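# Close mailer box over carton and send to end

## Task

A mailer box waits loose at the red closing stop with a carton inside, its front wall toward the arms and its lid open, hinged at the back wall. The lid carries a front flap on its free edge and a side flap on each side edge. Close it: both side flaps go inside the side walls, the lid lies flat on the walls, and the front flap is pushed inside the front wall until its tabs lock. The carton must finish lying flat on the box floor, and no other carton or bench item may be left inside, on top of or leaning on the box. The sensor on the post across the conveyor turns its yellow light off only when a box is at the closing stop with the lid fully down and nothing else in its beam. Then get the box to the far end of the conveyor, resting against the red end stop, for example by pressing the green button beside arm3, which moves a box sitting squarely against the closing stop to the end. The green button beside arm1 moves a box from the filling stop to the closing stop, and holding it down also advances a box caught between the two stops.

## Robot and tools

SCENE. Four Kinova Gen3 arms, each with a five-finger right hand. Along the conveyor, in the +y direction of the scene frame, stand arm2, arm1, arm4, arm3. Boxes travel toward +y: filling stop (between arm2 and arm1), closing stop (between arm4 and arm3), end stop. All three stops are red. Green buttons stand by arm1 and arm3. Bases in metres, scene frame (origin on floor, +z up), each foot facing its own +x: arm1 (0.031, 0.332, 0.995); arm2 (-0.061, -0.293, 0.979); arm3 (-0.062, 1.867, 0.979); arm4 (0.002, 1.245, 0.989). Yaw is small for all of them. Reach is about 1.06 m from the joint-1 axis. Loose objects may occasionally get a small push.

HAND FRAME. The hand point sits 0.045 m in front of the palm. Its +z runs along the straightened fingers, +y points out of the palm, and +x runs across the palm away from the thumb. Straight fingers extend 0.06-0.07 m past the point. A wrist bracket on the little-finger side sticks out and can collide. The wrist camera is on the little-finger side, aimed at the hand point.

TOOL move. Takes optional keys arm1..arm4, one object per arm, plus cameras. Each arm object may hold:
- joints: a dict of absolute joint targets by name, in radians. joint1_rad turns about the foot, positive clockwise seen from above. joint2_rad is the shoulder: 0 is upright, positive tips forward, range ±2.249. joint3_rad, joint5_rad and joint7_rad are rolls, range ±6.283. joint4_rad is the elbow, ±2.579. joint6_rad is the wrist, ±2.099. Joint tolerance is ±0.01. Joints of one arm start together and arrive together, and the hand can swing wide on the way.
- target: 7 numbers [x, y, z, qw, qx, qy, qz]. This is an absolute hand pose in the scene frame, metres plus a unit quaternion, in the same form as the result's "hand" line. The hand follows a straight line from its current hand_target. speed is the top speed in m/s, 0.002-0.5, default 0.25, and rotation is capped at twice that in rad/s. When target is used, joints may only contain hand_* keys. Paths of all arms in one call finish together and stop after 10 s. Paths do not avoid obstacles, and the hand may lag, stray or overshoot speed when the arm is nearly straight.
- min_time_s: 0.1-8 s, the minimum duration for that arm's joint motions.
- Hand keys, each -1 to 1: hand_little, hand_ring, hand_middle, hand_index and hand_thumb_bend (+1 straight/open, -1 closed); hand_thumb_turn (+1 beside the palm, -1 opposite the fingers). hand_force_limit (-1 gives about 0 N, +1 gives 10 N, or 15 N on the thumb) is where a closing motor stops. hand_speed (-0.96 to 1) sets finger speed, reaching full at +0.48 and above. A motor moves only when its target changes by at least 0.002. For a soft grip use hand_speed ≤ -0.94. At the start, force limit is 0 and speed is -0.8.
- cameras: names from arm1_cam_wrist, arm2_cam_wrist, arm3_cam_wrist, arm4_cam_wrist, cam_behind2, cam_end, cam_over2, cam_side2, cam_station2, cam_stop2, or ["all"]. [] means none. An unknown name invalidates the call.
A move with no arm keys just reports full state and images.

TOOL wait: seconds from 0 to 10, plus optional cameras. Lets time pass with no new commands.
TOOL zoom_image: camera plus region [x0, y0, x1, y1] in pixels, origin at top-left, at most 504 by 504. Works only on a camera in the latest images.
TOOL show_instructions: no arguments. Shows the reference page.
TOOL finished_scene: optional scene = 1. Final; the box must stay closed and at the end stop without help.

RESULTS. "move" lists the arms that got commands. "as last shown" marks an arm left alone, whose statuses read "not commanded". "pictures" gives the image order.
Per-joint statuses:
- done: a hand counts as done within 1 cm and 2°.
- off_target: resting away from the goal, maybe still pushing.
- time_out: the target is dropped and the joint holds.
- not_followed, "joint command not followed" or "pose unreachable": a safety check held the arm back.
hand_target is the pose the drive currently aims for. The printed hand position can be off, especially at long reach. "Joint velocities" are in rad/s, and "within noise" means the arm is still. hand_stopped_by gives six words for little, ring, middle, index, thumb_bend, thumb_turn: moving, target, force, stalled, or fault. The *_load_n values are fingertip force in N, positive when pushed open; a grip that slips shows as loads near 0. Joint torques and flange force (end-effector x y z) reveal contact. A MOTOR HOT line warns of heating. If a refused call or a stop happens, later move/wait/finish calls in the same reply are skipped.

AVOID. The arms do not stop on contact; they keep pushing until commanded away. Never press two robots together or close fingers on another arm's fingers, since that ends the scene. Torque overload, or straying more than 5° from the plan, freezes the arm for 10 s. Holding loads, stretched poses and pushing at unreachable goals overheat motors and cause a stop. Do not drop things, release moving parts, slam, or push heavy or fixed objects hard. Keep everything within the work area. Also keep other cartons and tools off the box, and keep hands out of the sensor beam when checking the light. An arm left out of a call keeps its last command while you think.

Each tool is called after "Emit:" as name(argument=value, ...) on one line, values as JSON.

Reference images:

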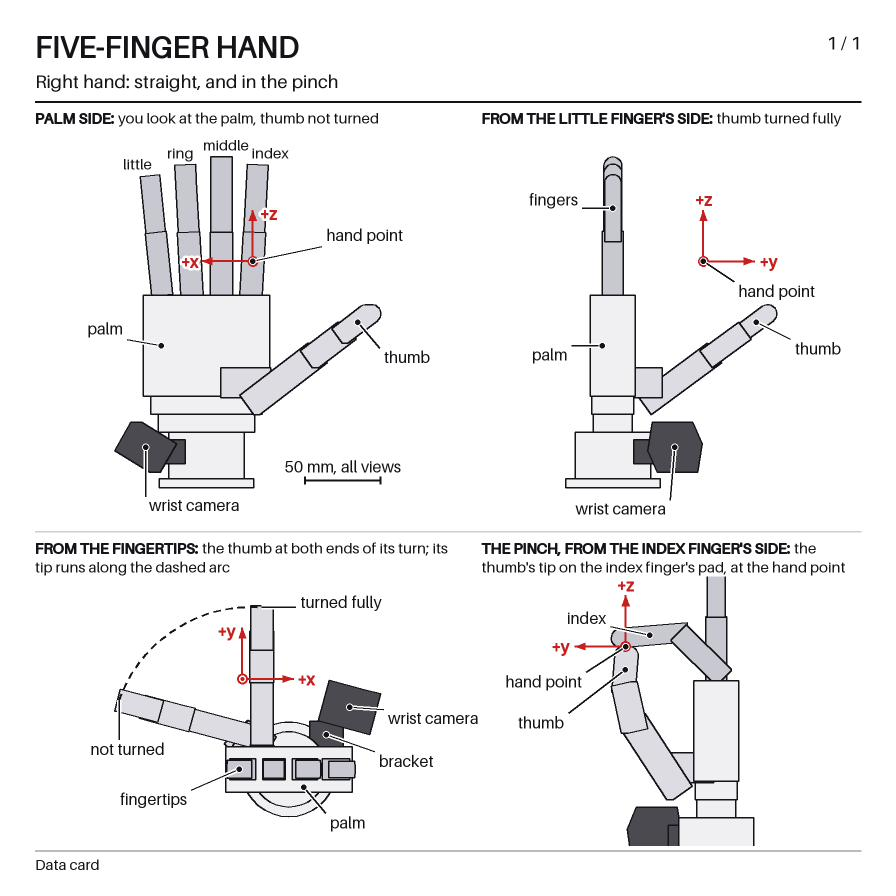

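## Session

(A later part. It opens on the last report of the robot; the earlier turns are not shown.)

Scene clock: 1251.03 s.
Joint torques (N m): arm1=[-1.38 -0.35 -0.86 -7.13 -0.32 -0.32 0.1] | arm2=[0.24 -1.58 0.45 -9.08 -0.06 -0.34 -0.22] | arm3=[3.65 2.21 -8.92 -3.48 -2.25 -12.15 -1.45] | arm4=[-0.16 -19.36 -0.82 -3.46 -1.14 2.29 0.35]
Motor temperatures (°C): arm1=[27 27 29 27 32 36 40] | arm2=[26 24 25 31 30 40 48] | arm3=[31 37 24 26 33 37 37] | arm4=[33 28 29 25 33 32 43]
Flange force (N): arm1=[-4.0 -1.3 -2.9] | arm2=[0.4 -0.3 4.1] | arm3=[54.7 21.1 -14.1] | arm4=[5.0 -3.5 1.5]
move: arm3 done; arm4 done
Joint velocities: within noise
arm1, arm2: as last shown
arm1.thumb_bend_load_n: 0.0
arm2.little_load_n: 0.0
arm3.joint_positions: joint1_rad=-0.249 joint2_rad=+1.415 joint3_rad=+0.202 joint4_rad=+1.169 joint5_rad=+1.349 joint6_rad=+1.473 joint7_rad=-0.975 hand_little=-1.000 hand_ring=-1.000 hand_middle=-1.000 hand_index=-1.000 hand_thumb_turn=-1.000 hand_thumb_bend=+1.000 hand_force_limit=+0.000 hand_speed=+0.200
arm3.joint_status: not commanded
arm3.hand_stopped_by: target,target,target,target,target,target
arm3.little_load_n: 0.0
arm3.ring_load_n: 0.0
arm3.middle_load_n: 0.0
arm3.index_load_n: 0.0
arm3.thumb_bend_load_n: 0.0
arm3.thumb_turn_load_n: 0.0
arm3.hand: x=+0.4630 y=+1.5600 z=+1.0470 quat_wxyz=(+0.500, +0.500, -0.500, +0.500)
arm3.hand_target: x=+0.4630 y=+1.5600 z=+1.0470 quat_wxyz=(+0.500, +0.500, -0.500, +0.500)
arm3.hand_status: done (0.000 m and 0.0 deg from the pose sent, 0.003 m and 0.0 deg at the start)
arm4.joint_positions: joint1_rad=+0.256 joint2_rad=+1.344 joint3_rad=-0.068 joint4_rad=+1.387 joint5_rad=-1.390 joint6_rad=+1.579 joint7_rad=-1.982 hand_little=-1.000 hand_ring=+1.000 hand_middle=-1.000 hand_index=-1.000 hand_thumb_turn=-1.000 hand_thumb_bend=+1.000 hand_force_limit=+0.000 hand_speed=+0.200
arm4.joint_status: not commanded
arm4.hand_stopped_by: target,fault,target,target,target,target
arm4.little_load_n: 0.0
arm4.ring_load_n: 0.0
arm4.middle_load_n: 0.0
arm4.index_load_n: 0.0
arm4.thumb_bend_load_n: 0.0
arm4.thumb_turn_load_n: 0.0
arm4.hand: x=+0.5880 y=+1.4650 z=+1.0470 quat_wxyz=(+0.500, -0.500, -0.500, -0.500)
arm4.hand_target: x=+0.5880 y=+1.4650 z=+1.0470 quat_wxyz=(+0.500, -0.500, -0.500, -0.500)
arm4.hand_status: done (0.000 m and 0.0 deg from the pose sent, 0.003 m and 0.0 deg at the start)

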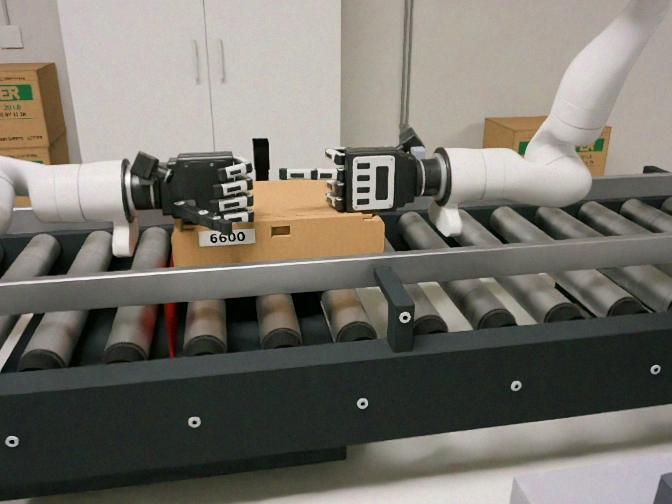

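Emit:
move(arm4={"target":[0.588,1.465,1.043,0.5,-0.5,-0.5,-0.5],"speed":0.03}, cameras=["cam_station2","cam_over2"])

Emit:
zoom_image(camera="cam_station2", region=[160, 160, 400, 280])

Scene clock: 1255.93 s.
Joint torques (N m): arm1=[-1.42 -0.3 -0.87 -7.14 -0.35 -0.33 0.11] | arm2=[0.26 -1.61 0.54 -9.08 -0.1 -0.32 -0.23] | arm3=[4.8 2.85 -8.62 -3.47 -2.17 -12.56 -1.49] | arm4=[-4.98 -0.34 6.64 -3.99 -0.15 -10.52 0.69]
Motor temperatures (°C): arm1=[27 27 29 27 32 36 40] | arm2=[26 24 25 31 30 40 48] | arm3=[31 37 24 26 33 37 37] | arm4=[33 28 29 25 33 32 43]
Flange force (N): arm1=[-3.9 -1.3 -2.8] | arm2=[0.4 -0.1 4.1] | arm3=[56.1 22.1 -16.5] | arm4=[50.0 -18.4 -13.0]
move: arm4 done
Joint velocities: within noise
arm1, arm2, arm3: as last shown
arm2.index_load_n: -0.5
arm3.thumb_turn_load_n: 0.5
arm4.joint_positions: joint1_rad=+0.256 joint2_rad=+1.353 joint3_rad=-0.067 joint4_rad=+1.381 joint5_rad=-1.389 joint6_rad=+1.579 joint7_rad=-1.980 hand_little=-1.000 hand_ring=+1.000 hand_middle=-1.000 hand_index=-1.000 hand_thumb_turn=-1.000 hand_thumb_bend=+1.000 hand_force_limit=+0.000 hand_speed=+0.200
arm4.joint_status: not commanded
arm4.hand_stopped_by: target,fault,target,target,target,target
arm4.little_load_n: 0.0
arm4.ring_load_n: 0.0
arm4.middle_load_n: 0.0
arm4.index_load_n: 0.0
arm4.thumb_bend_load_n: 0.0
arm4.thumb_turn_load_n: 0.0
arm4.hand: x=+0.5880 y=+1.4650 z=+1.0430 quat_wxyz=(+0.500, -0.500, -0.500, -0.500)
arm4.hand_target: x=+0.5880 y=+1.4650 z=+1.0430 quat_wxyz=(+0.500, -0.500, -0.500, -0.500)
arm4.hand_status: done (0.000 m and 0.0 deg from the pose sent, 0.004 m and 0.0 deg at the start)
pictures: cam_over2, cam_station2

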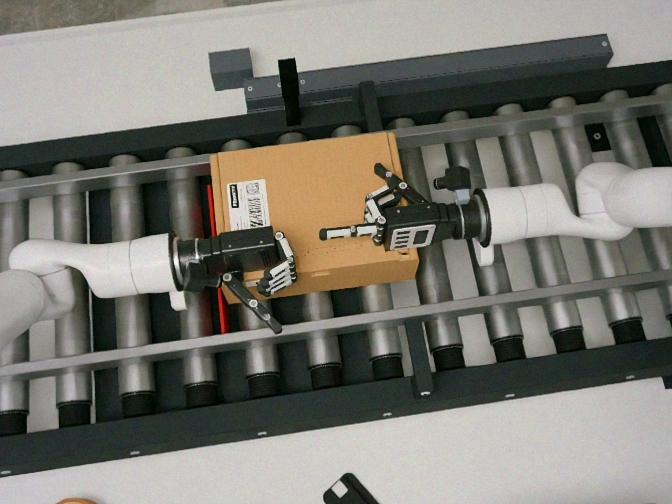

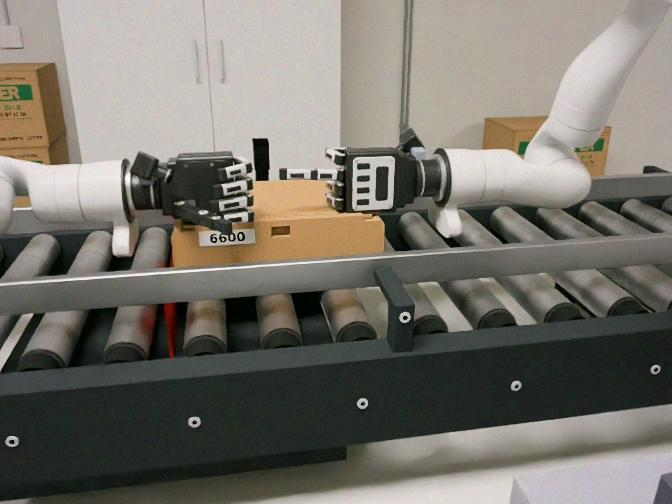

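Scaled by 2.100 from the camera's image (finer frame: 960x720).

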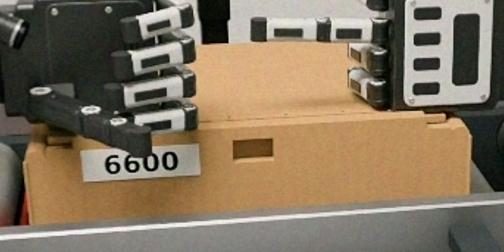

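Emit:
move(arm3={"target":[0.463,1.560,1.090,0.5,0.5,-0.5,0.5],"speed":0.04}, arm4={"target":[0.588,1.465,1.090,0.5,-0.5,-0.5,-0.5],"speed":0.04}, cameras=["cam_station2","cam_behind2","cam_side2"])

Emit:
zoom_image(camera="cam_station2", region=[160, 160, 400, 280])

Emit:
zoom_image(camera="cam_behind2", region=[190, 150, 520, 380])

Scene clock: 1264.60 s.
Joint torques (N m): arm1=[-1.41 -0.34 -0.87 -7.11 -0.33 -0.33 0.1] | arm2=[0.19 -1.58 0.56 -9.08 -0.07 -0.36 -0.2] | arm3=[1.15 -21.08 4.81 -4.52 1.5 1.6 0.08] | arm4=[-0.23 -19.18 -0.76 -3.76 -1.21 2.26 0.35]
Motor temperatures (°C): arm1=[27 27 29 27 32 36 40] | arm2=[26 24 25 31 30 40 48] | arm3=[31 37 24 26 33 37 37] | arm4=[33 28 29 25 33 32 43]
Flange force (N): arm1=[-4.0 -1.3 -3.0] | arm2=[0.5 0.0 4.1] | arm3=[3.0 3.9 -2.4] | arm4=[4.8 -3.7 1.4]
move: arm3 done; arm4 done
Joint velocities: within noise
arm1, arm2: as last shown
arm2.index_load_n: 0.5
arm3.joint_positions: joint1_rad=-0.255 joint2_rad=+1.325 joint3_rad=+0.208 joint4_rad=+1.227 joint5_rad=+1.356 joint6_rad=+1.471 joint7_rad=-0.942 hand_little=-1.000 hand_ring=-1.000 hand_middle=-1.000 hand_index=-1.000 hand_thumb_turn=-1.000 hand_thumb_bend=+1.000 hand_force_limit=+0.000 hand_speed=+0.200
arm3.joint_status: not commanded
arm3.hand_stopped_by: target,target,target,target,target,target
arm3.little_load_n: 0.0
arm3.ring_load_n: 0.0
arm3.middle_load_n: 0.0
arm3.index_load_n: 0.0
arm3.thumb_bend_load_n: 0.0
arm3.thumb_turn_load_n: 0.5
arm3.hand: x=+0.4630 y=+1.5600 z=+1.0900 quat_wxyz=(+0.500, +0.500, -0.500, +0.500)
arm3.hand_target: x=+0.4630 y=+1.5600 z=+1.0900 quat_wxyz=(+0.500, +0.500, -0.500, +0.500)
arm3.hand_status: done (0.000 m and 0.0 deg from the pose sent, 0.043 m and 0.0 deg at the start)
arm4.joint_positions: joint1_rad=+0.258 joint2_rad=+1.250 joint3_rad=-0.070 joint4_rad=+1.444 joint5_rad=-1.394 joint6_rad=+1.583 joint7_rad=-2.019 hand_little=-1.000 hand_ring=+1.000 hand_middle=-1.000 hand_index=-1.000 hand_thumb_turn=-1.000 hand_thumb_bend=+1.000 hand_force_limit=+0.000 hand_speed=+0.200
arm4.joint_status: not commanded
arm4.hand_stopped_by: target,fault,target,target,target,target
arm4.little_load_n: 0.0
arm4.ring_load_n: 0.0
arm4.middle_load_n: 0.0
arm4.index_load_n: 0.0
arm4.thumb_bend_load_n: 0.0
arm4.thumb_turn_load_n: 0.5
arm4.hand: x=+0.5880 y=+1.4650 z=+1.0900 quat_wxyz=(+0.500, -0.500, -0.500, -0.500)
arm4.hand_target: x=+0.5880 y=+1.4650 z=+1.0900 quat_wxyz=(+0.500, -0.500, -0.500, -0.500)
arm4.hand_status: done (0.000 m and 0.0 deg from the pose sent, 0.047 m and 0.0 deg at the start)
pictures: cam_behind2, cam_side2, cam_station2

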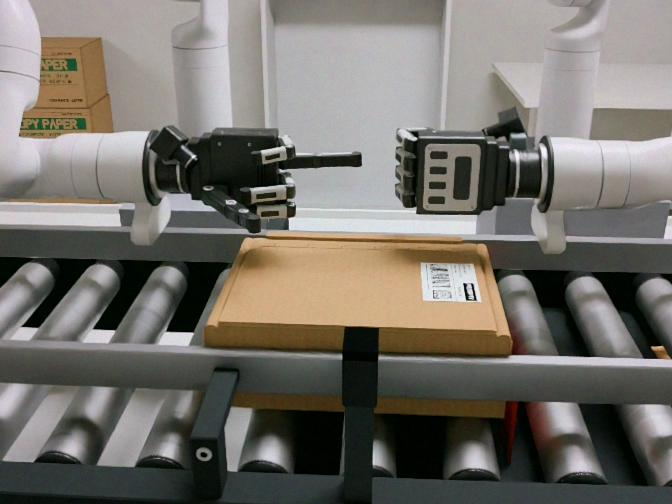

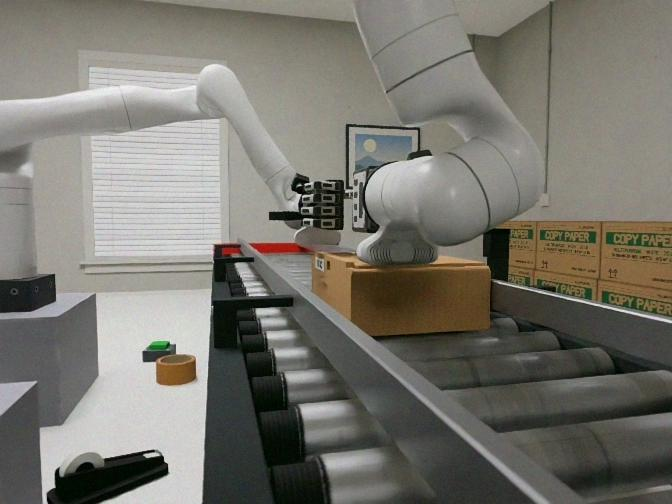

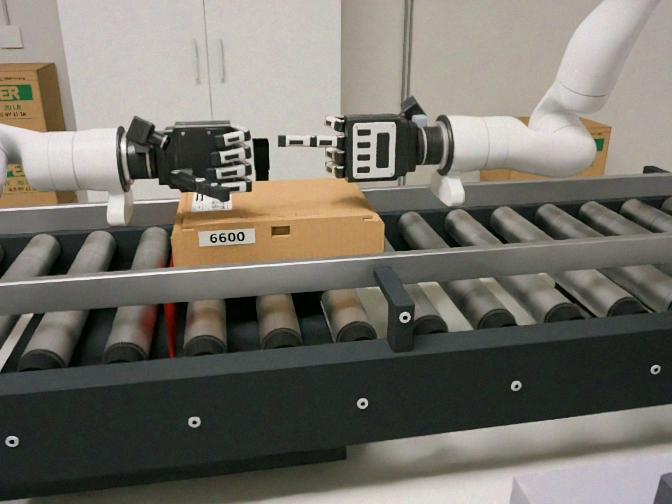

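Scaled by 2.100 from the camera's image (finer frame: 960x720).

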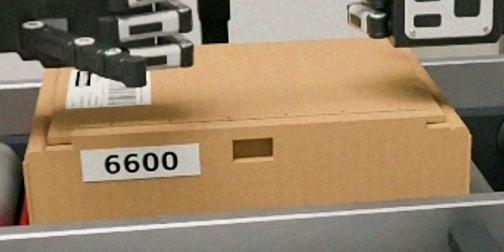

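Scaled by 1.527 from the camera's image (finer frame: 960x720).

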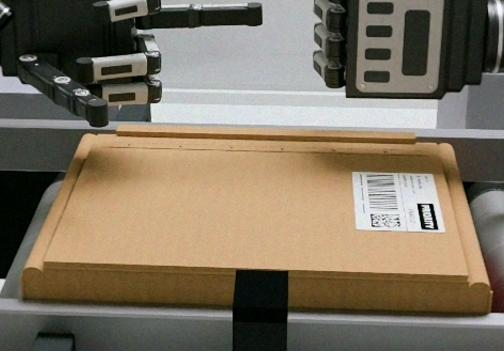

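Emit:
move(arm3={"target":[0.42,1.680,1.22,0.5,0.5,-0.5,0.5],"speed":0.2}, arm4={"target":[0.50,1.34,1.22,0.5,-0.5,-0.5,-0.5],"speed":0.2}, cameras=["cam_station2","cam_behind2","cam_end","cam_over2"])

Emit:
zoom_image(camera="cam_station2", region=[160, 110, 400, 280])

Scene clock: 1270.47 s.
Joint torques (N m): arm1=[-1.37 -0.37 -0.89 -7.14 -0.32 -0.31 0.1] | arm2=[0.21 -1.6 0.53 -9.09 -0.07 -0.35 -0.23] | arm3=[1.23 -19.07 3.92 -4.73 1.62 1.49 0.11] | arm4=[-0.2 -16.4 0.29 -3.6 -1.24 2.29 0.36]
Motor temperatures (°C): arm1=[27 27 29 27 32 36 40] | arm2=[26 24 25 31 30 40 48] | arm3=[31 37 24 26 33 37 37] | arm4=[33 28 29 25 33 32 43]
Flange force (N): arm1=[-4.1 -1.3 -2.8] | arm2=[0.4 -0.1 4.1] | arm3=[2.2 3.9 -1.7] | arm4=[3.9 -3.1 2.4]
move: arm3 done; arm4 done
Joint velocities: within noise
arm1, arm2: as last shown
arm2.index_load_n: 0.0
arm3.joint_positions: joint1_rad=-0.461 joint2_rad=+1.027 joint3_rad=+0.167 joint4_rad=+1.426 joint5_rad=+1.256 joint6_rad=+1.648 joint7_rad=-0.856 hand_little=-1.000 hand_ring=-1.000 hand_middle=-1.000 hand_index=-1.000 hand_thumb_turn=-1.000 hand_thumb_bend=+1.000 hand_force_limit=+0.000 hand_speed=+0.200
arm3.joint_status: not commanded
arm3.hand_stopped_by: target,target,target,target,target,target
arm3.little_load_n: 0.0
arm3.ring_load_n: 0.0
arm3.middle_load_n: 0.0
arm3.index_load_n: 0.0
arm3.thumb_bend_load_n: 0.5
arm3.thumb_turn_load_n: 0.5
arm3.hand: x=+0.4200 y=+1.6800 z=+1.2200 quat_wxyz=(+0.500, +0.500, -0.500, +0.500)
arm3.hand_target: x=+0.4200 y=+1.6800 z=+1.2200 quat_wxyz=(+0.500, +0.500, -0.500, +0.500)
arm3.hand_status: done (0.000 m and 0.0 deg from the pose sent, 0.182 m and 0.0 deg at the start)
arm4.joint_positions: joint1_rad=+0.488 joint2_rad=+0.928 joint3_rad=+0.020 joint4_rad=+1.699 joint5_rad=-1.199 joint6_rad=+1.790 joint7_rad=-2.036 hand_little=-1.000 hand_ring=+1.000 hand_middle=-1.000 hand_index=-1.000 hand_thumb_turn=-1.000 hand_thumb_bend=+1.000 hand_force_limit=+0.000 hand_speed=+0.200
arm4.joint_status: not commanded
arm4.hand_stopped_by: target,fault,target,target,target,target
arm4.little_load_n: 0.0
arm4.ring_load_n: 0.0
arm4.middle_load_n: 0.0
arm4.index_load_n: 0.0
arm4.thumb_bend_load_n: 0.0
arm4.thumb_turn_load_n: 0.0
arm4.hand: x=+0.5000 y=+1.3400 z=+1.2200 quat_wxyz=(+0.500, -0.500, -0.500, -0.500)
arm4.hand_target: x=+0.5000 y=+1.3400 z=+1.2200 quat_wxyz=(+0.500, -0.500, -0.500, -0.500)
arm4.hand_status: done (0.000 m and 0.0 deg from the pose sent, 0.201 m and 0.0 deg at the start)
pictures: cam_behind2, cam_end, cam_over2, cam_station2

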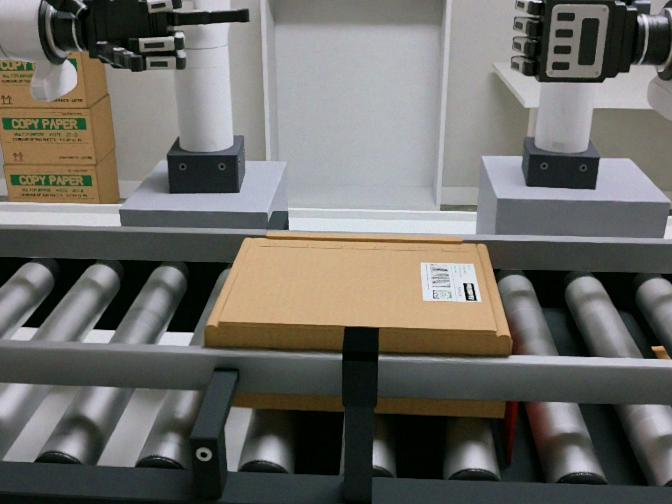

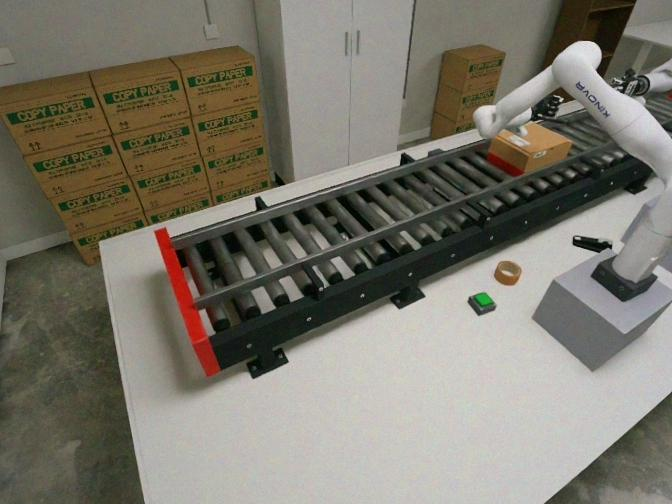

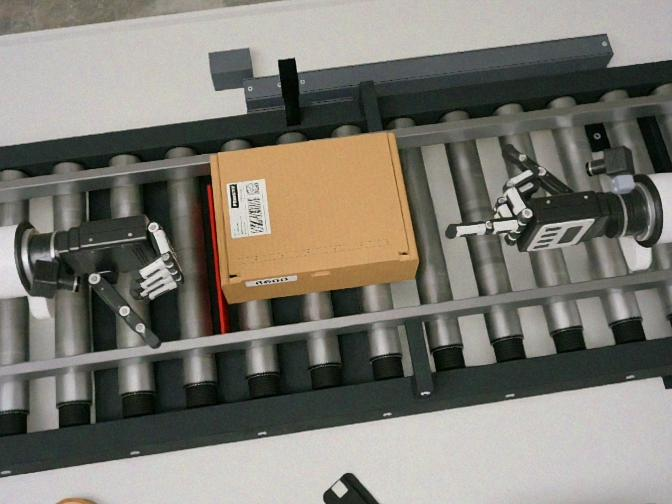

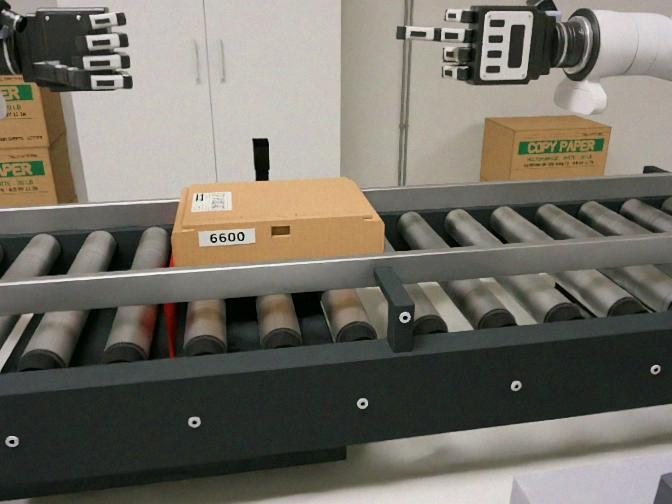

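Scaled by 2.100 from the camera's image (finer frame: 960x720).

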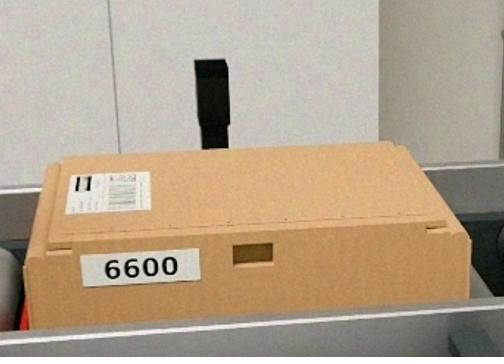

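Emit:
zoom_image(camera="cam_station2", region=[230, 130, 300, 190])

Emit:
zoom_image(camera="cam_over2", region=[190, 40, 440, 310])

Emit:
zoom_image(camera="cam_end", region=[420, 220, 580, 360])

Scaled by 7.200 from the camera's image (finer frame: 960x720).

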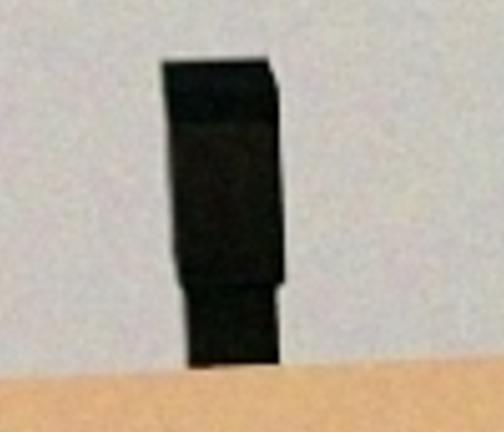

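Scaled by 1.867 from the camera's image (finer frame: 960x720).

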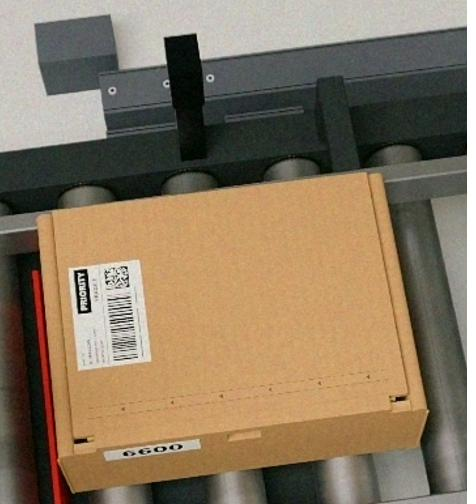

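Scaled by 3.150 from the camera's image (finer frame: 960x720).

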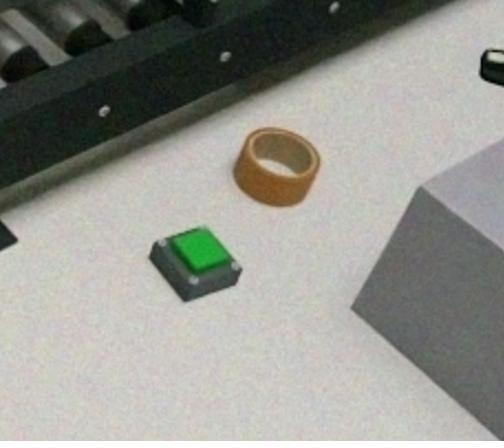

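Emit:
move(arm3={"joints":{"joint1_rad":-0.9,"joint2_rad":0.5,"joint4_rad":1.6},"min_time_s":2})

Emit:
move(arm3={"joints":{"joint1_rad":-0.9,"joint2_rad":0.5,"joint3_rad":0,"joint4_rad":1.6,"joint5_rad":0,"joint6_rad":1.04,"joint7_rad":1.57,"hand_index":1,"hand_middle":1},"min_time_s":3}, cameras=["arm3_cam_wrist","cam_end"])

Scene clock: 1331.40 s.
Joint torques (N m): arm1=[-1.4 -0.34 -0.87 -7.11 -0.35 -0.31 0.12] | arm2=[0.23 -1.62 0.48 -9.07 -0.1 -0.35 -0.2] | arm3=[1.17 -13.76 2.44 -6.85 2.08 0.88 0.08] | arm4=[-0.22 -16.41 0.29 -3.58 -1.25 2.26 0.36]
Motor temperatures (°C): arm1=[26 27 28 27 32 35 40] | arm2=[26 24 25 31 30 40 48] | arm3=[31 38 24 26 33 37 37] | arm4=[33 29 29 25 33 32 43]
Flange force (N): arm1=[-4.1 -1.2 -2.9] | arm2=[0.3 -0.2 4.0] | arm3=[1.9 4.4 -2.0] | arm4=[3.9 -3.0 2.3]
move: arm3 done
Joint velocities: within noise
arm1, arm2, arm4: as last shown
arm3.joint_positions: joint1_rad=-0.900 joint2_rad=+0.500 joint3_rad=+0.167 joint4_rad=+1.600 joint5_rad=+1.256 joint6_rad=+1.648 joint7_rad=-0.856 hand_little=-1.000 hand_ring=-1.000 hand_middle=-1.000 hand_index=-1.000 hand_thumb_turn=-1.000 hand_thumb_bend=+1.000 hand_force_limit=+0.000 hand_speed=+0.200
arm3.joint_status: all done
arm3.hand_stopped_by: target,target,target,target,target,target
arm3.little_load_n: 0.0
arm3.ring_load_n: 0.0
arm3.middle_load_n: 0.0
arm3.index_load_n: 0.0
arm3.thumb_bend_load_n: -0.5
arm3.thumb_turn_load_n: 0.0
arm3.hand: x=+0.3996 y=+1.8551 z=+1.3871 quat_wxyz=(+0.255, +0.567, -0.501, +0.602)
arm3.hand_target: x=+0.3996 y=+1.8551 z=+1.3871 quat_wxyz=(+0.255, +0.567, -0.501, +0.602)
arm3.hand_status: not commanded
pictures: none

Scene clock: 1334.77 s.
Joint torques (N m): arm1=[-1.41 -0.28 -0.9 -7.13 -0.32 -0.32 0.09] | arm2=[0.25 -1.57 0.53 -9.08 -0.08 -0.33 -0.23] | arm3=[1.29 -14.8 0.76 -7.32 0.12 -0.31 0.03] | arm4=[-0.19 -16.41 0.28 -3.62 -1.23 2.27 0.33]
Motor temperatures (°C): arm1=[26 27 28 27 32 35 40] | arm2=[26 24 25 31 30 40 48] | arm3=[31 38 24 26 33 37 37] | arm4=[33 29 29 25 33 32 43]
Flange force (N): arm1=[-3.9 -1.4 -2.8] | arm2=[0.5 -0.1 4.1] | arm3=[-3.1 -2.6 -1.7] | arm4=[3.8 -3.2 2.5]
move: arm3 done
Joint velocities: within noise
arm1, arm2, arm4: as last shown
arm3.joint_positions: joint1_rad=-0.900 joint2_rad=+0.500 joint3_rad=+0.000 joint4_rad=+1.600 joint5_rad=+0.000 joint6_rad=+1.040 joint7_rad=+1.570 hand_little=-1.000 hand_ring=-1.000 hand_middle=+1.000 hand_index=+1.000 hand_thumb_turn=-1.000 hand_thumb_bend=+1.000 hand_force_limit=+0.000 hand_speed=+0.200
arm3.joint_status: all done
arm3.hand_stopped_by: target,target,target,target,target,target
arm3.little_load_n: 0.0
arm3.ring_load_n: 0.0
arm3.middle_load_n: 0.0
arm3.index_load_n: 0.0
arm3.thumb_bend_load_n: 0.0
arm3.thumb_turn_load_n: 0.0
arm3.hand: x=+0.3009 y=+2.1320 z=+1.1561 quat_wxyz=(+0.003, +0.918, +0.397, +0.006)
arm3.hand_target: x=+0.3009 y=+2.1320 z=+1.1561 quat_wxyz=(+0.003, +0.918, +0.397, +0.006)
arm3.hand_status: not commanded
arm4.thumb_turn_load_n: 0.5
arm3_cam_wrist: T_world_to_cam=[[0.89867, -0.43776, 0.02776, 0.625], [-0.40267, -0.79824, 0.44797, 1.31835], [-0.17394, -0.41375, -0.89362, 2.08336]] pos_world=[0.33158, 2.18794, 1.25381]

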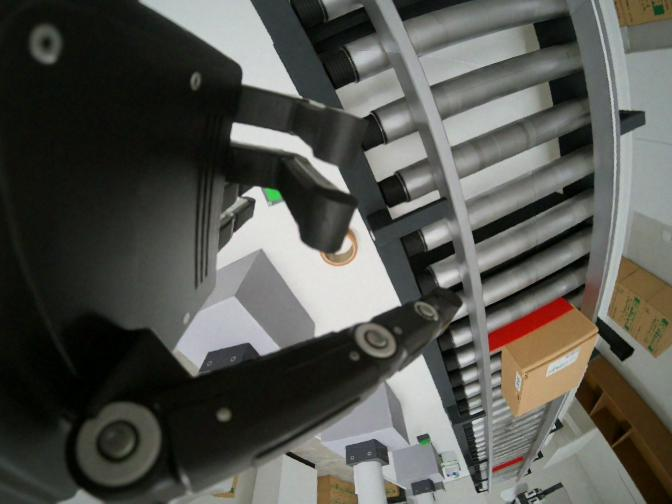

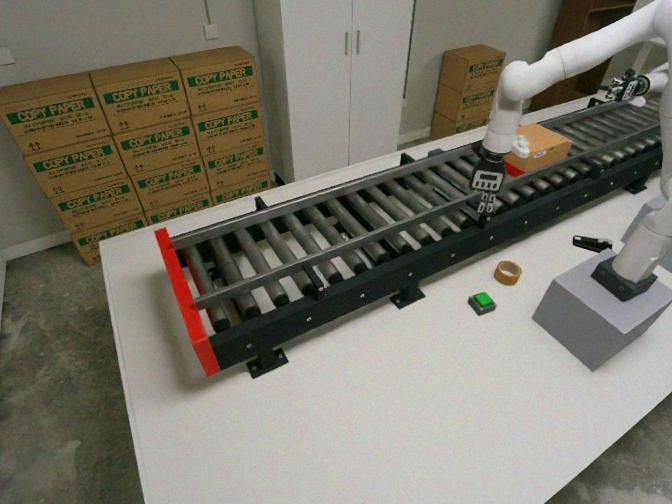

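Emit:
move(arm3={"target":[0.215,2.08,0.93,0.003,0.918,0.397,0.003],"speed":0.2}, cameras=["arm3_cam_wrist","cam_end","cam_side2"])

Emit:
zoom_image(camera="cam_end", region=[420, 200, 580, 360])

Emit:
zoom_image(camera="cam_side2", region=[80, 260, 280, 410])

Scene clock: 1345.07 s.
Joint torques (N m): arm1=[-1.38 -0.34 -0.87 -7.15 -0.31 -0.3 0.09] | arm2=[0.19 -1.56 0.55 -9.1 -0.05 -0.34 -0.19] | arm3=[1.24 -14.3 0.82 -2.17 0.03 -0.3 0.02] | arm4=[-0.15 -16.38 0.29 -3.58 -1.25 2.25 0.36]
Motor temperatures (°C): arm1=[26 27 28 27 32 35 40] | arm2=[26 24 25 31 30 40 48] | arm3=[31 38 24 26 33 37 37] | arm4=[33 29 29 25 33 32 43]
Flange force (N): arm1=[-4.0 -1.3 -2.7] | arm2=[0.6 0.0 4.2] | arm3=[-1.1 -3.0 -3.9] | arm4=[3.9 -3.1 2.4]
move: arm3 done
Joint velocities: within noise
arm1.joint_positions: joint1_rad=+0.683 joint2_rad=-0.494 joint3_rad=-0.032 joint4_rad=+1.553 joint5_rad=-0.076 joint6_rad=+2.041 joint7_rad=-1.728 hand_little=+1.000 hand_ring=+1.000 hand_middle=+1.000 hand_index=+1.000 hand_thumb_turn=+1.000 hand_thumb_bend=+1.000 hand_force_limit=+0.000 hand_speed=-0.800
arm1.joint_status: not commanded
arm1.hand_stopped_by: target,target,target,target,target,target
arm1.little_load_n: 0.0
arm1.ring_load_n: 0.0
arm1.middle_load_n: 0.0
arm1.index_load_n: 0.0
arm1.thumb_bend_load_n: 0.0
arm1.thumb_turn_load_n: 0.0
arm1.hand: x=+0.1701 y=+0.3083 z=+1.4863 quat_wxyz=(-0.021, -0.348, -0.937, -0.020)
arm1.hand_target: x=+0.1701 y=+0.3083 z=+1.4863 quat_wxyz=(-0.021, -0.348, -0.937, -0.020)
arm1.hand_status: not commanded
arm2.joint_positions: joint1_rad=-0.434 joint2_rad=-0.363 joint3_rad=-0.120 joint4_rad=+1.537 joint5_rad=-0.061 joint6_rad=+1.933 joint7_rad=-2.051 hand_little=+1.000 hand_ring=+1.000 hand_middle=+1.000 hand_index=+1.000 hand_thumb_turn=+1.000 hand_thumb_bend=+1.000 hand_force_limit=+0.000 hand_speed=-0.800
arm2.joint_status: not commanded
arm2.hand_stopped_by: target,target,target,target,target,target
arm2.little_load_n: 0.0
arm2.ring_load_n: 0.0
arm2.middle_load_n: 0.0
arm2.index_load_n: 0.0
arm2.thumb_bend_load_n: 0.0
arm2.thumb_turn_load_n: 0.0
arm2.hand: x=+0.1101 y=-0.1672 z=+1.4577 quat_wxyz=(-0.007, -0.007, -1.000, -0.013)
arm2.hand_target: x=+0.1101 y=-0.1672 z=+1.4577 quat_wxyz=(-0.007, -0.007, -1.000, -0.013)
arm2.hand_status: not commanded
arm3.joint_positions: joint1_rad=-0.970 joint2_rad=+0.806 joint3_rad=-0.008 joint4_rad=+2.104 joint5_rad=+0.012 joint6_rad=+0.235 joint7_rad=+1.483 hand_little=-1.000 hand_ring=-1.000 hand_middle=+1.000 hand_index=+1.000 hand_thumb_turn=-1.000 hand_thumb_bend=+1.000 hand_force_limit=+0.000 hand_speed=+0.200
arm3.joint_status: not commanded
arm3.hand_stopped_by: target,target,target,target,target,target
arm3.little_load_n: 0.0
arm3.ring_load_n: 0.0
arm3.middle_load_n: 0.0
arm3.index_load_n: 0.0
arm3.thumb_bend_load_n: 0.0
arm3.thumb_turn_load_n: 0.0
arm3.hand: x=+0.2150 y=+2.0800 z=+0.9300 quat_wxyz=(+0.003, +0.918, +0.397, +0.003)
arm3.hand_target: x=+0.2150 y=+2.0800 z=+0.9300 quat_wxyz=(+0.003, +0.918, +0.397, +0.003)
arm3.hand_status: done (0.000 m and 0.0 deg from the pose sent, 0.247 m and 0.3 deg at the start)
arm4: as last shown
arm4.thumb_turn_load_n: 0.0
arm3_cam_wrist: T_world_to_cam=[[0.8991, -0.43709, 0.02391, 0.68783], [-0.39976, -0.79761, 0.45167, 1.33825], [-0.17835, -0.41566, -0.89186, 1.84814]] pos_world=[0.24617, 2.13624, 1.02739]

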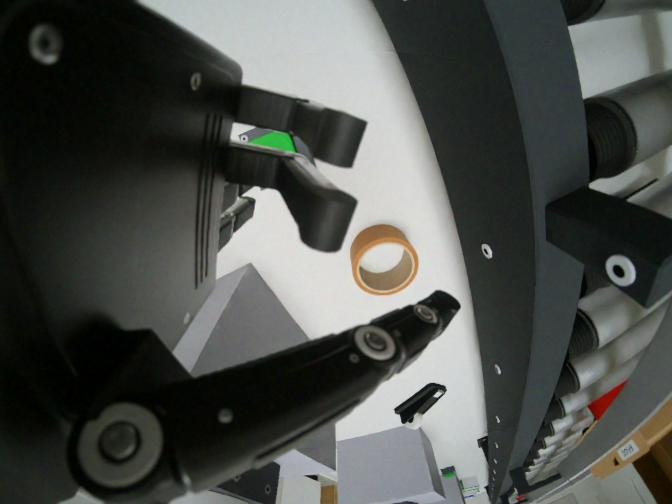

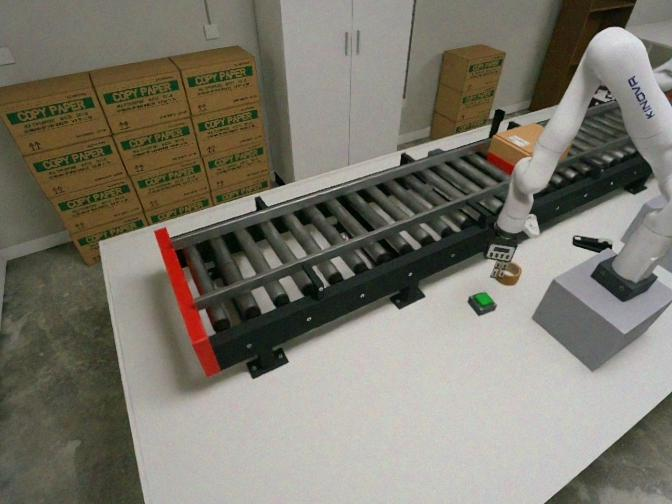

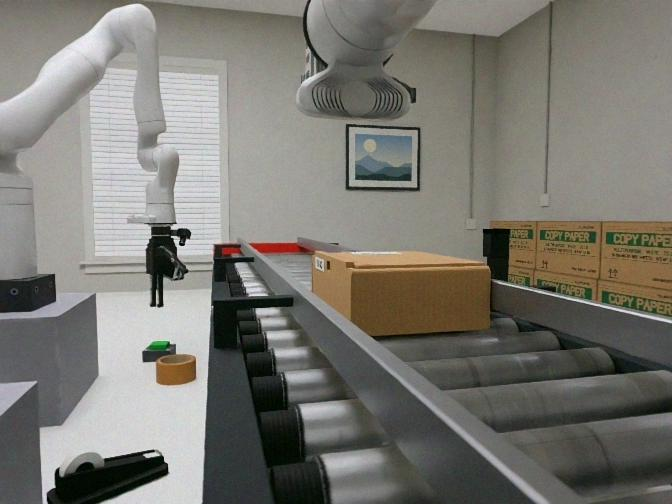

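Scaled by 3.150 from the camera's image (finer frame: 960x720).

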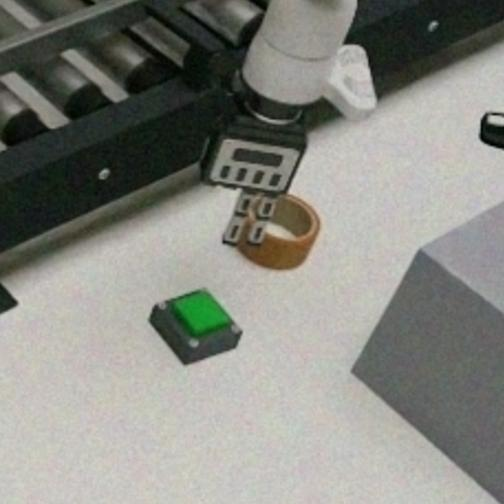

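Scaled by 2.520 from the camera's image (finer frame: 960x720).

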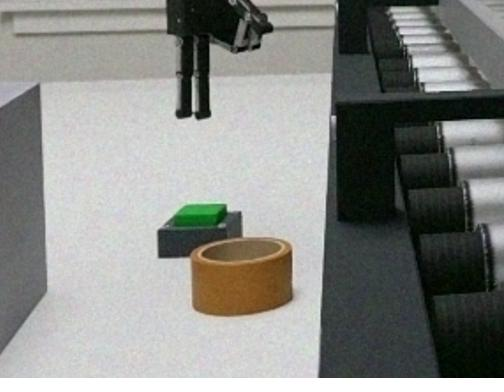

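Emit:
move(arm3={"target":[0.2175,2.10,0.845,0.003,0.918,0.397,0.003],"speed":0.12}, cameras=["arm3_cam_wrist","cam_end","cam_side2"])

Emit:
zoom_image(camera="cam_end", region=[420, 220, 560, 340])

Emit:
zoom_image(camera="cam_side2", region=[110, 270, 230, 390])

Scene clock: 1363.03 s.
Joint torques (N m): arm1=[-1.39 -0.33 -0.86 -7.14 -0.3 -0.3 0.11] | arm2=[0.21 -1.6 0.52 -9.05 -0.08 -0.33 -0.17] | arm3=[1.26 -15.75 0.91 -0.97 0.03 -0.32 0.05] | arm4=[-0.19 -16.4 0.26 -3.61 -1.28 2.27 0.35]
Motor temperatures (°C): arm1=[26 27 28 27 32 35 40] | arm2=[26 24 25 31 30 40 48] | arm3=[31 37 24 26 33 37 37] | arm4=[33 29 29 25 33 32 43]
Flange force (N): arm1=[-4.0 -1.2 -2.8] | arm2=[0.4 0.0 4.0] | arm3=[-0.3 -2.9 -4.1] | arm4=[3.8 -3.2 2.4]
move: arm3 done
Joint velocities: within noise
arm1, arm2, arm4: as last shown
arm3.joint_positions: joint1_rad=-1.003 joint2_rad=+1.039 joint3_rad=-0.004 joint4_rad=+2.010 joint5_rad=+0.003 joint6_rad=+0.096 joint7_rad=+1.463 hand_little=-1.000 hand_ring=-1.000 hand_middle=+1.000 hand_index=+1.000 hand_thumb_turn=-1.000 hand_thumb_bend=+1.000 hand_force_limit=+0.000 hand_speed=+0.200
arm3.joint_status: not commanded
arm3.hand_stopped_by: target,target,target,target,target,target
arm3.little_load_n: 0.0
arm3.ring_load_n: 0.0
arm3.middle_load_n: 0.0
arm3.index_load_n: 0.0
arm3.thumb_bend_load_n: -0.5
arm3.thumb_turn_load_n: 0.0
arm3.hand: x=+0.2175 y=+2.1000 z=+0.8450 quat_wxyz=(+0.003, +0.918, +0.397, +0.003)
arm3.hand_target: x=+0.2175 y=+2.1000 z=+0.8450 quat_wxyz=(+0.003, +0.918, +0.397, +0.003)
arm3.hand_status: done (0.000 m and 0.0 deg from the pose sent, 0.087 m and 0.0 deg at the start)
arm3_cam_wrist: T_world_to_cam=[[0.89907, -0.43716, 0.02395, 0.69657], [-0.39984, -0.79757, 0.45167, 1.39349], [-0.17835, -0.41566, -0.89186, 1.78107]] pos_world=[0.24857, 2.15624, 0.94239]

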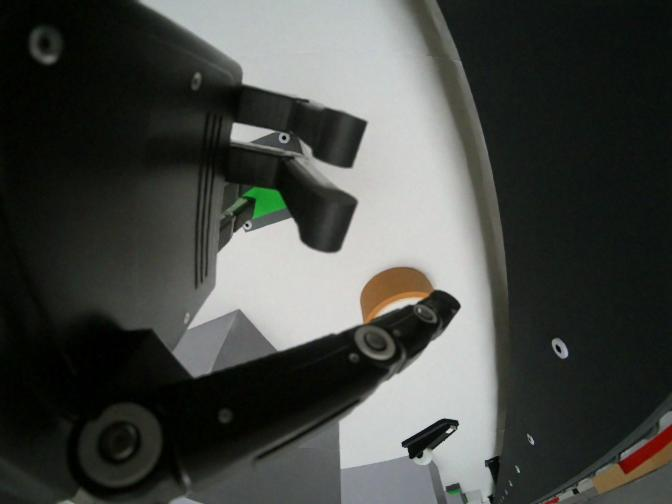

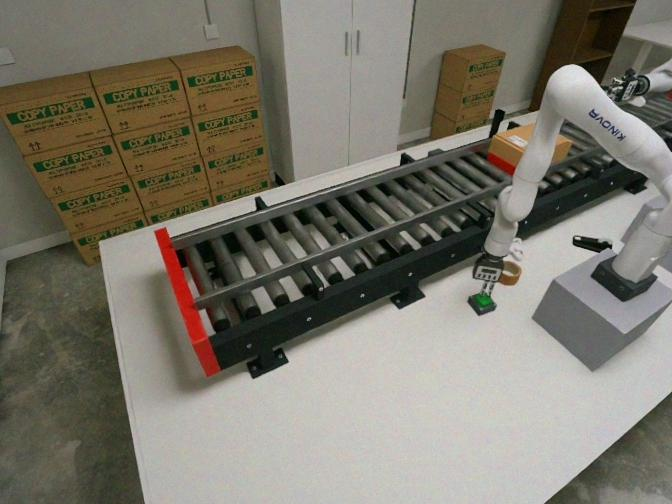

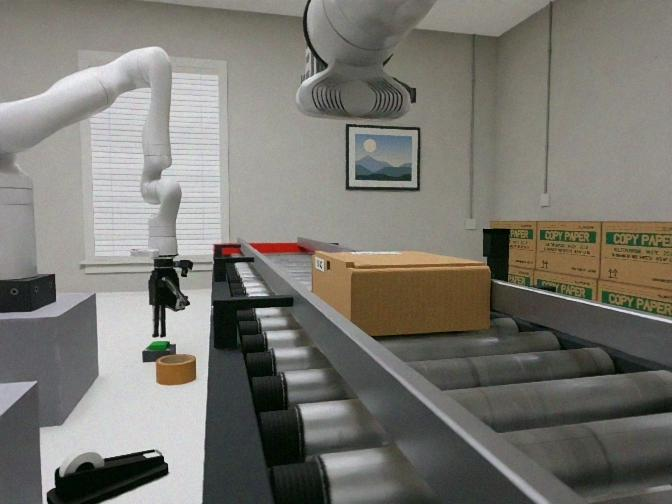

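Scaled by 3.600 from the camera's image (finer frame: 960x720).

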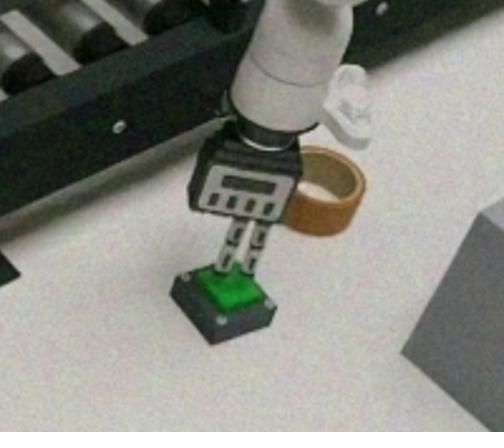

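Scaled by 4.200 from the camera's image (finer frame: 960x720).

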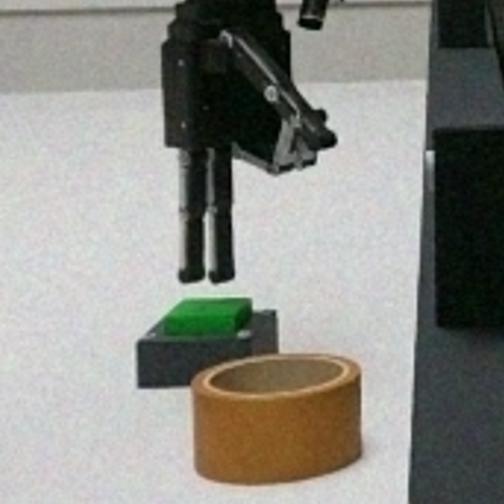

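Emit:
move(arm3={"target":[0.2175,2.10,0.828,0.003,0.918,0.397,0.003],"speed":0.05})

Emit:
move(arm3={"target":[0.2175,2.10,0.822,0.003,0.918,0.397,0.003],"speed":0.03}, cameras=["cam_side2","cam_end"])

Emit:
zoom_image(camera="cam_side2", region=[110, 270, 230, 390])

Scene clock: 1370.53 s.
Joint torques (N m): arm1=[-1.42 -0.35 -0.91 -7.11 -0.31 -0.34 0.06] | arm2=[0.27 -1.59 0.54 -9.05 -0.1 -0.37 -0.2] | arm3=[1.39 -15.11 1.12 -1.03 0.07 -0.46 0.06] | arm4=[-0.15 -16.39 0.29 -3.59 -1.25 2.25 0.36]
Motor temperatures (°C): arm1=[26 27 28 27 32 35 40] | arm2=[26 24 25 31 30 40 48] | arm3=[31 37 24 26 33 37 37] | arm4=[33 29 29 25 33 32 43]
Flange force (N): arm1=[-4.0 -1.5 -3.0] | arm2=[0.4 0.0 3.9] | arm3=[-0.8 -3.2 -6.7] | arm4=[3.9 -3.1 2.4]
move: arm3 done
Joint velocities: within noise
arm1, arm2, arm4: as last shown
arm2.thumb_bend_load_n: -0.5
arm3.joint_positions: joint1_rad=-1.003 joint2_rad=+1.083 joint3_rad=-0.003 joint4_rad=+1.995 joint5_rad=+0.003 joint6_rad=+0.067 joint7_rad=+1.463 hand_little=-1.000 hand_ring=-1.000 hand_middle=+1.000 hand_index=+1.000 hand_thumb_turn=-1.000 hand_thumb_bend=+1.000 hand_force_limit=+0.000 hand_speed=+0.200
arm3.joint_status: not commanded
arm3.hand_stopped_by: target,target,target,target,target,target
arm3.little_load_n: 0.5
arm3.ring_load_n: 0.0
arm3.middle_load_n: 0.0
arm3.index_load_n: 0.0
arm3.thumb_bend_load_n: 0.0
arm3.thumb_turn_load_n: 0.0
arm3.hand: x=+0.2175 y=+2.1000 z=+0.8280 quat_wxyz=(+0.003, +0.918, +0.397, +0.003)
arm3.hand_target: x=+0.2175 y=+2.1000 z=+0.8280 quat_wxyz=(+0.003, +0.918, +0.397, +0.003)
arm3.hand_status: done (0.000 m and 0.0 deg from the pose sent, 0.017 m and 0.0 deg at the start)
pictures: none

Scene clock: 1371.50 s.
Joint torques (N m): arm1=[-1.38 -0.35 -0.9 -7.15 -0.34 -0.32 0.1] | arm2=[0.25 -1.61 0.5 -9.06 -0.09 -0.35 -0.2] | arm3=[1.27 11.2 0.74 -9.23 0.06 -6.02 0.04] | arm4=[-0.2 -16.37 0.27 -3.61 -1.26 2.27 0.37]
Motor temperatures (°C): arm1=[26 27 28 27 32 35 40] | arm2=[26 24 25 31 30 40 48] | arm3=[31 37 24 26 33 37 37] | arm4=[33 29 29 25 33 32 43]
Flange force (N): arm1=[-4.0 -1.4 -2.8] | arm2=[0.4 -0.1 4.0] | arm3=[-14.3 -2.5 -92.3] | arm4=[4.0 -3.2 2.4]
move: arm3 done
Joint velocities: within noise
arm1, arm2, arm4: as last shown
arm1.ring_load_n: -0.5
arm2.thumb_bend_load_n: 0.0
arm3.joint_positions: joint1_rad=-1.004 joint2_rad=+1.099 joint3_rad=-0.003 joint4_rad=+1.989 joint5_rad=+0.003 joint6_rad=+0.057 joint7_rad=+1.462 hand_little=-1.000 hand_ring=-1.000 hand_middle=+1.000 hand_index=+1.000 hand_thumb_turn=-1.000 hand_thumb_bend=+1.000 hand_force_limit=+0.000 hand_speed=+0.200
arm3.joint_status: not commanded
arm3.hand_stopped_by: target,target,target,target,target,target
arm3.little_load_n: 0.0
arm3.ring_load_n: 0.0
arm3.middle_load_n: 0.0
arm3.index_load_n: 0.0
arm3.thumb_bend_load_n: -0.5
arm3.thumb_turn_load_n: 0.0
arm3.hand: x=+0.2175 y=+2.1000 z=+0.8220 quat_wxyz=(+0.003, +0.918, +0.397, +0.003)
arm3.hand_target: x=+0.2175 y=+2.1000 z=+0.8220 quat_wxyz=(+0.003, +0.918, +0.397, +0.003)
arm3.hand_status: done (0.000 m and 0.0 deg from the pose sent, 0.006 m and 0.0 deg at the start)
pictures: cam_end, cam_side2

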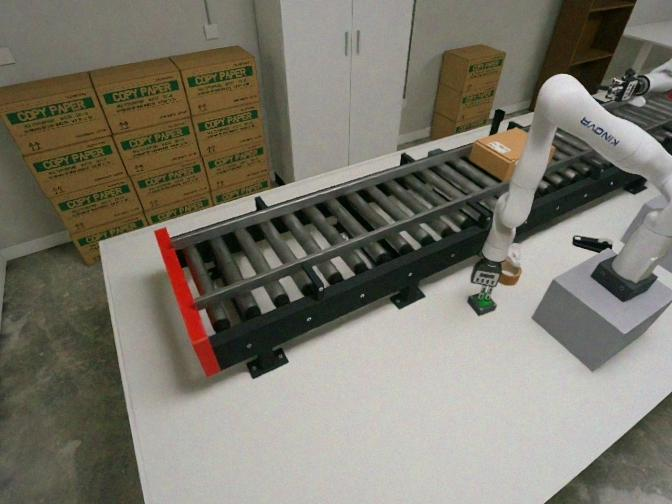

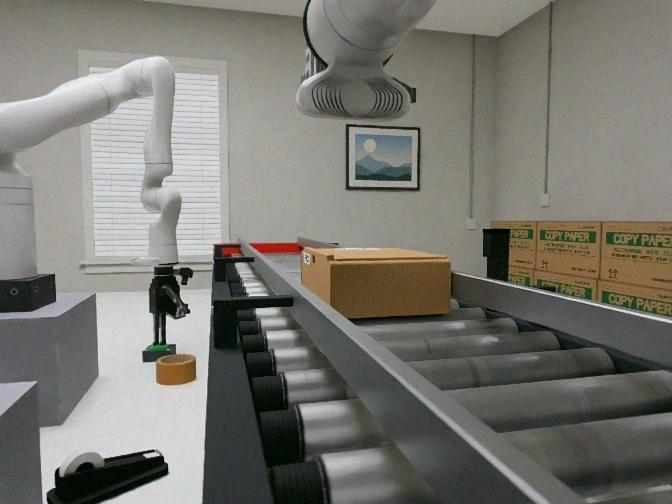

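Scaled by 4.200 from the camera's image (finer frame: 960x720).

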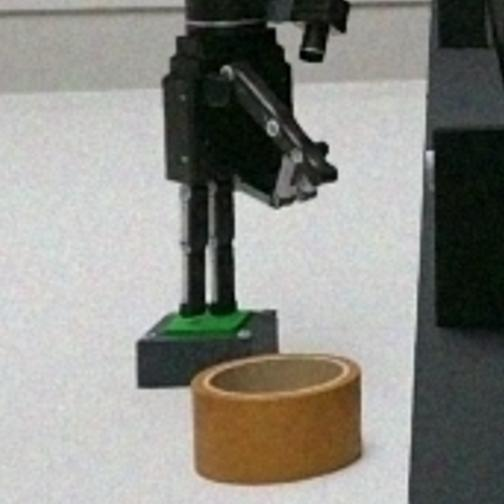

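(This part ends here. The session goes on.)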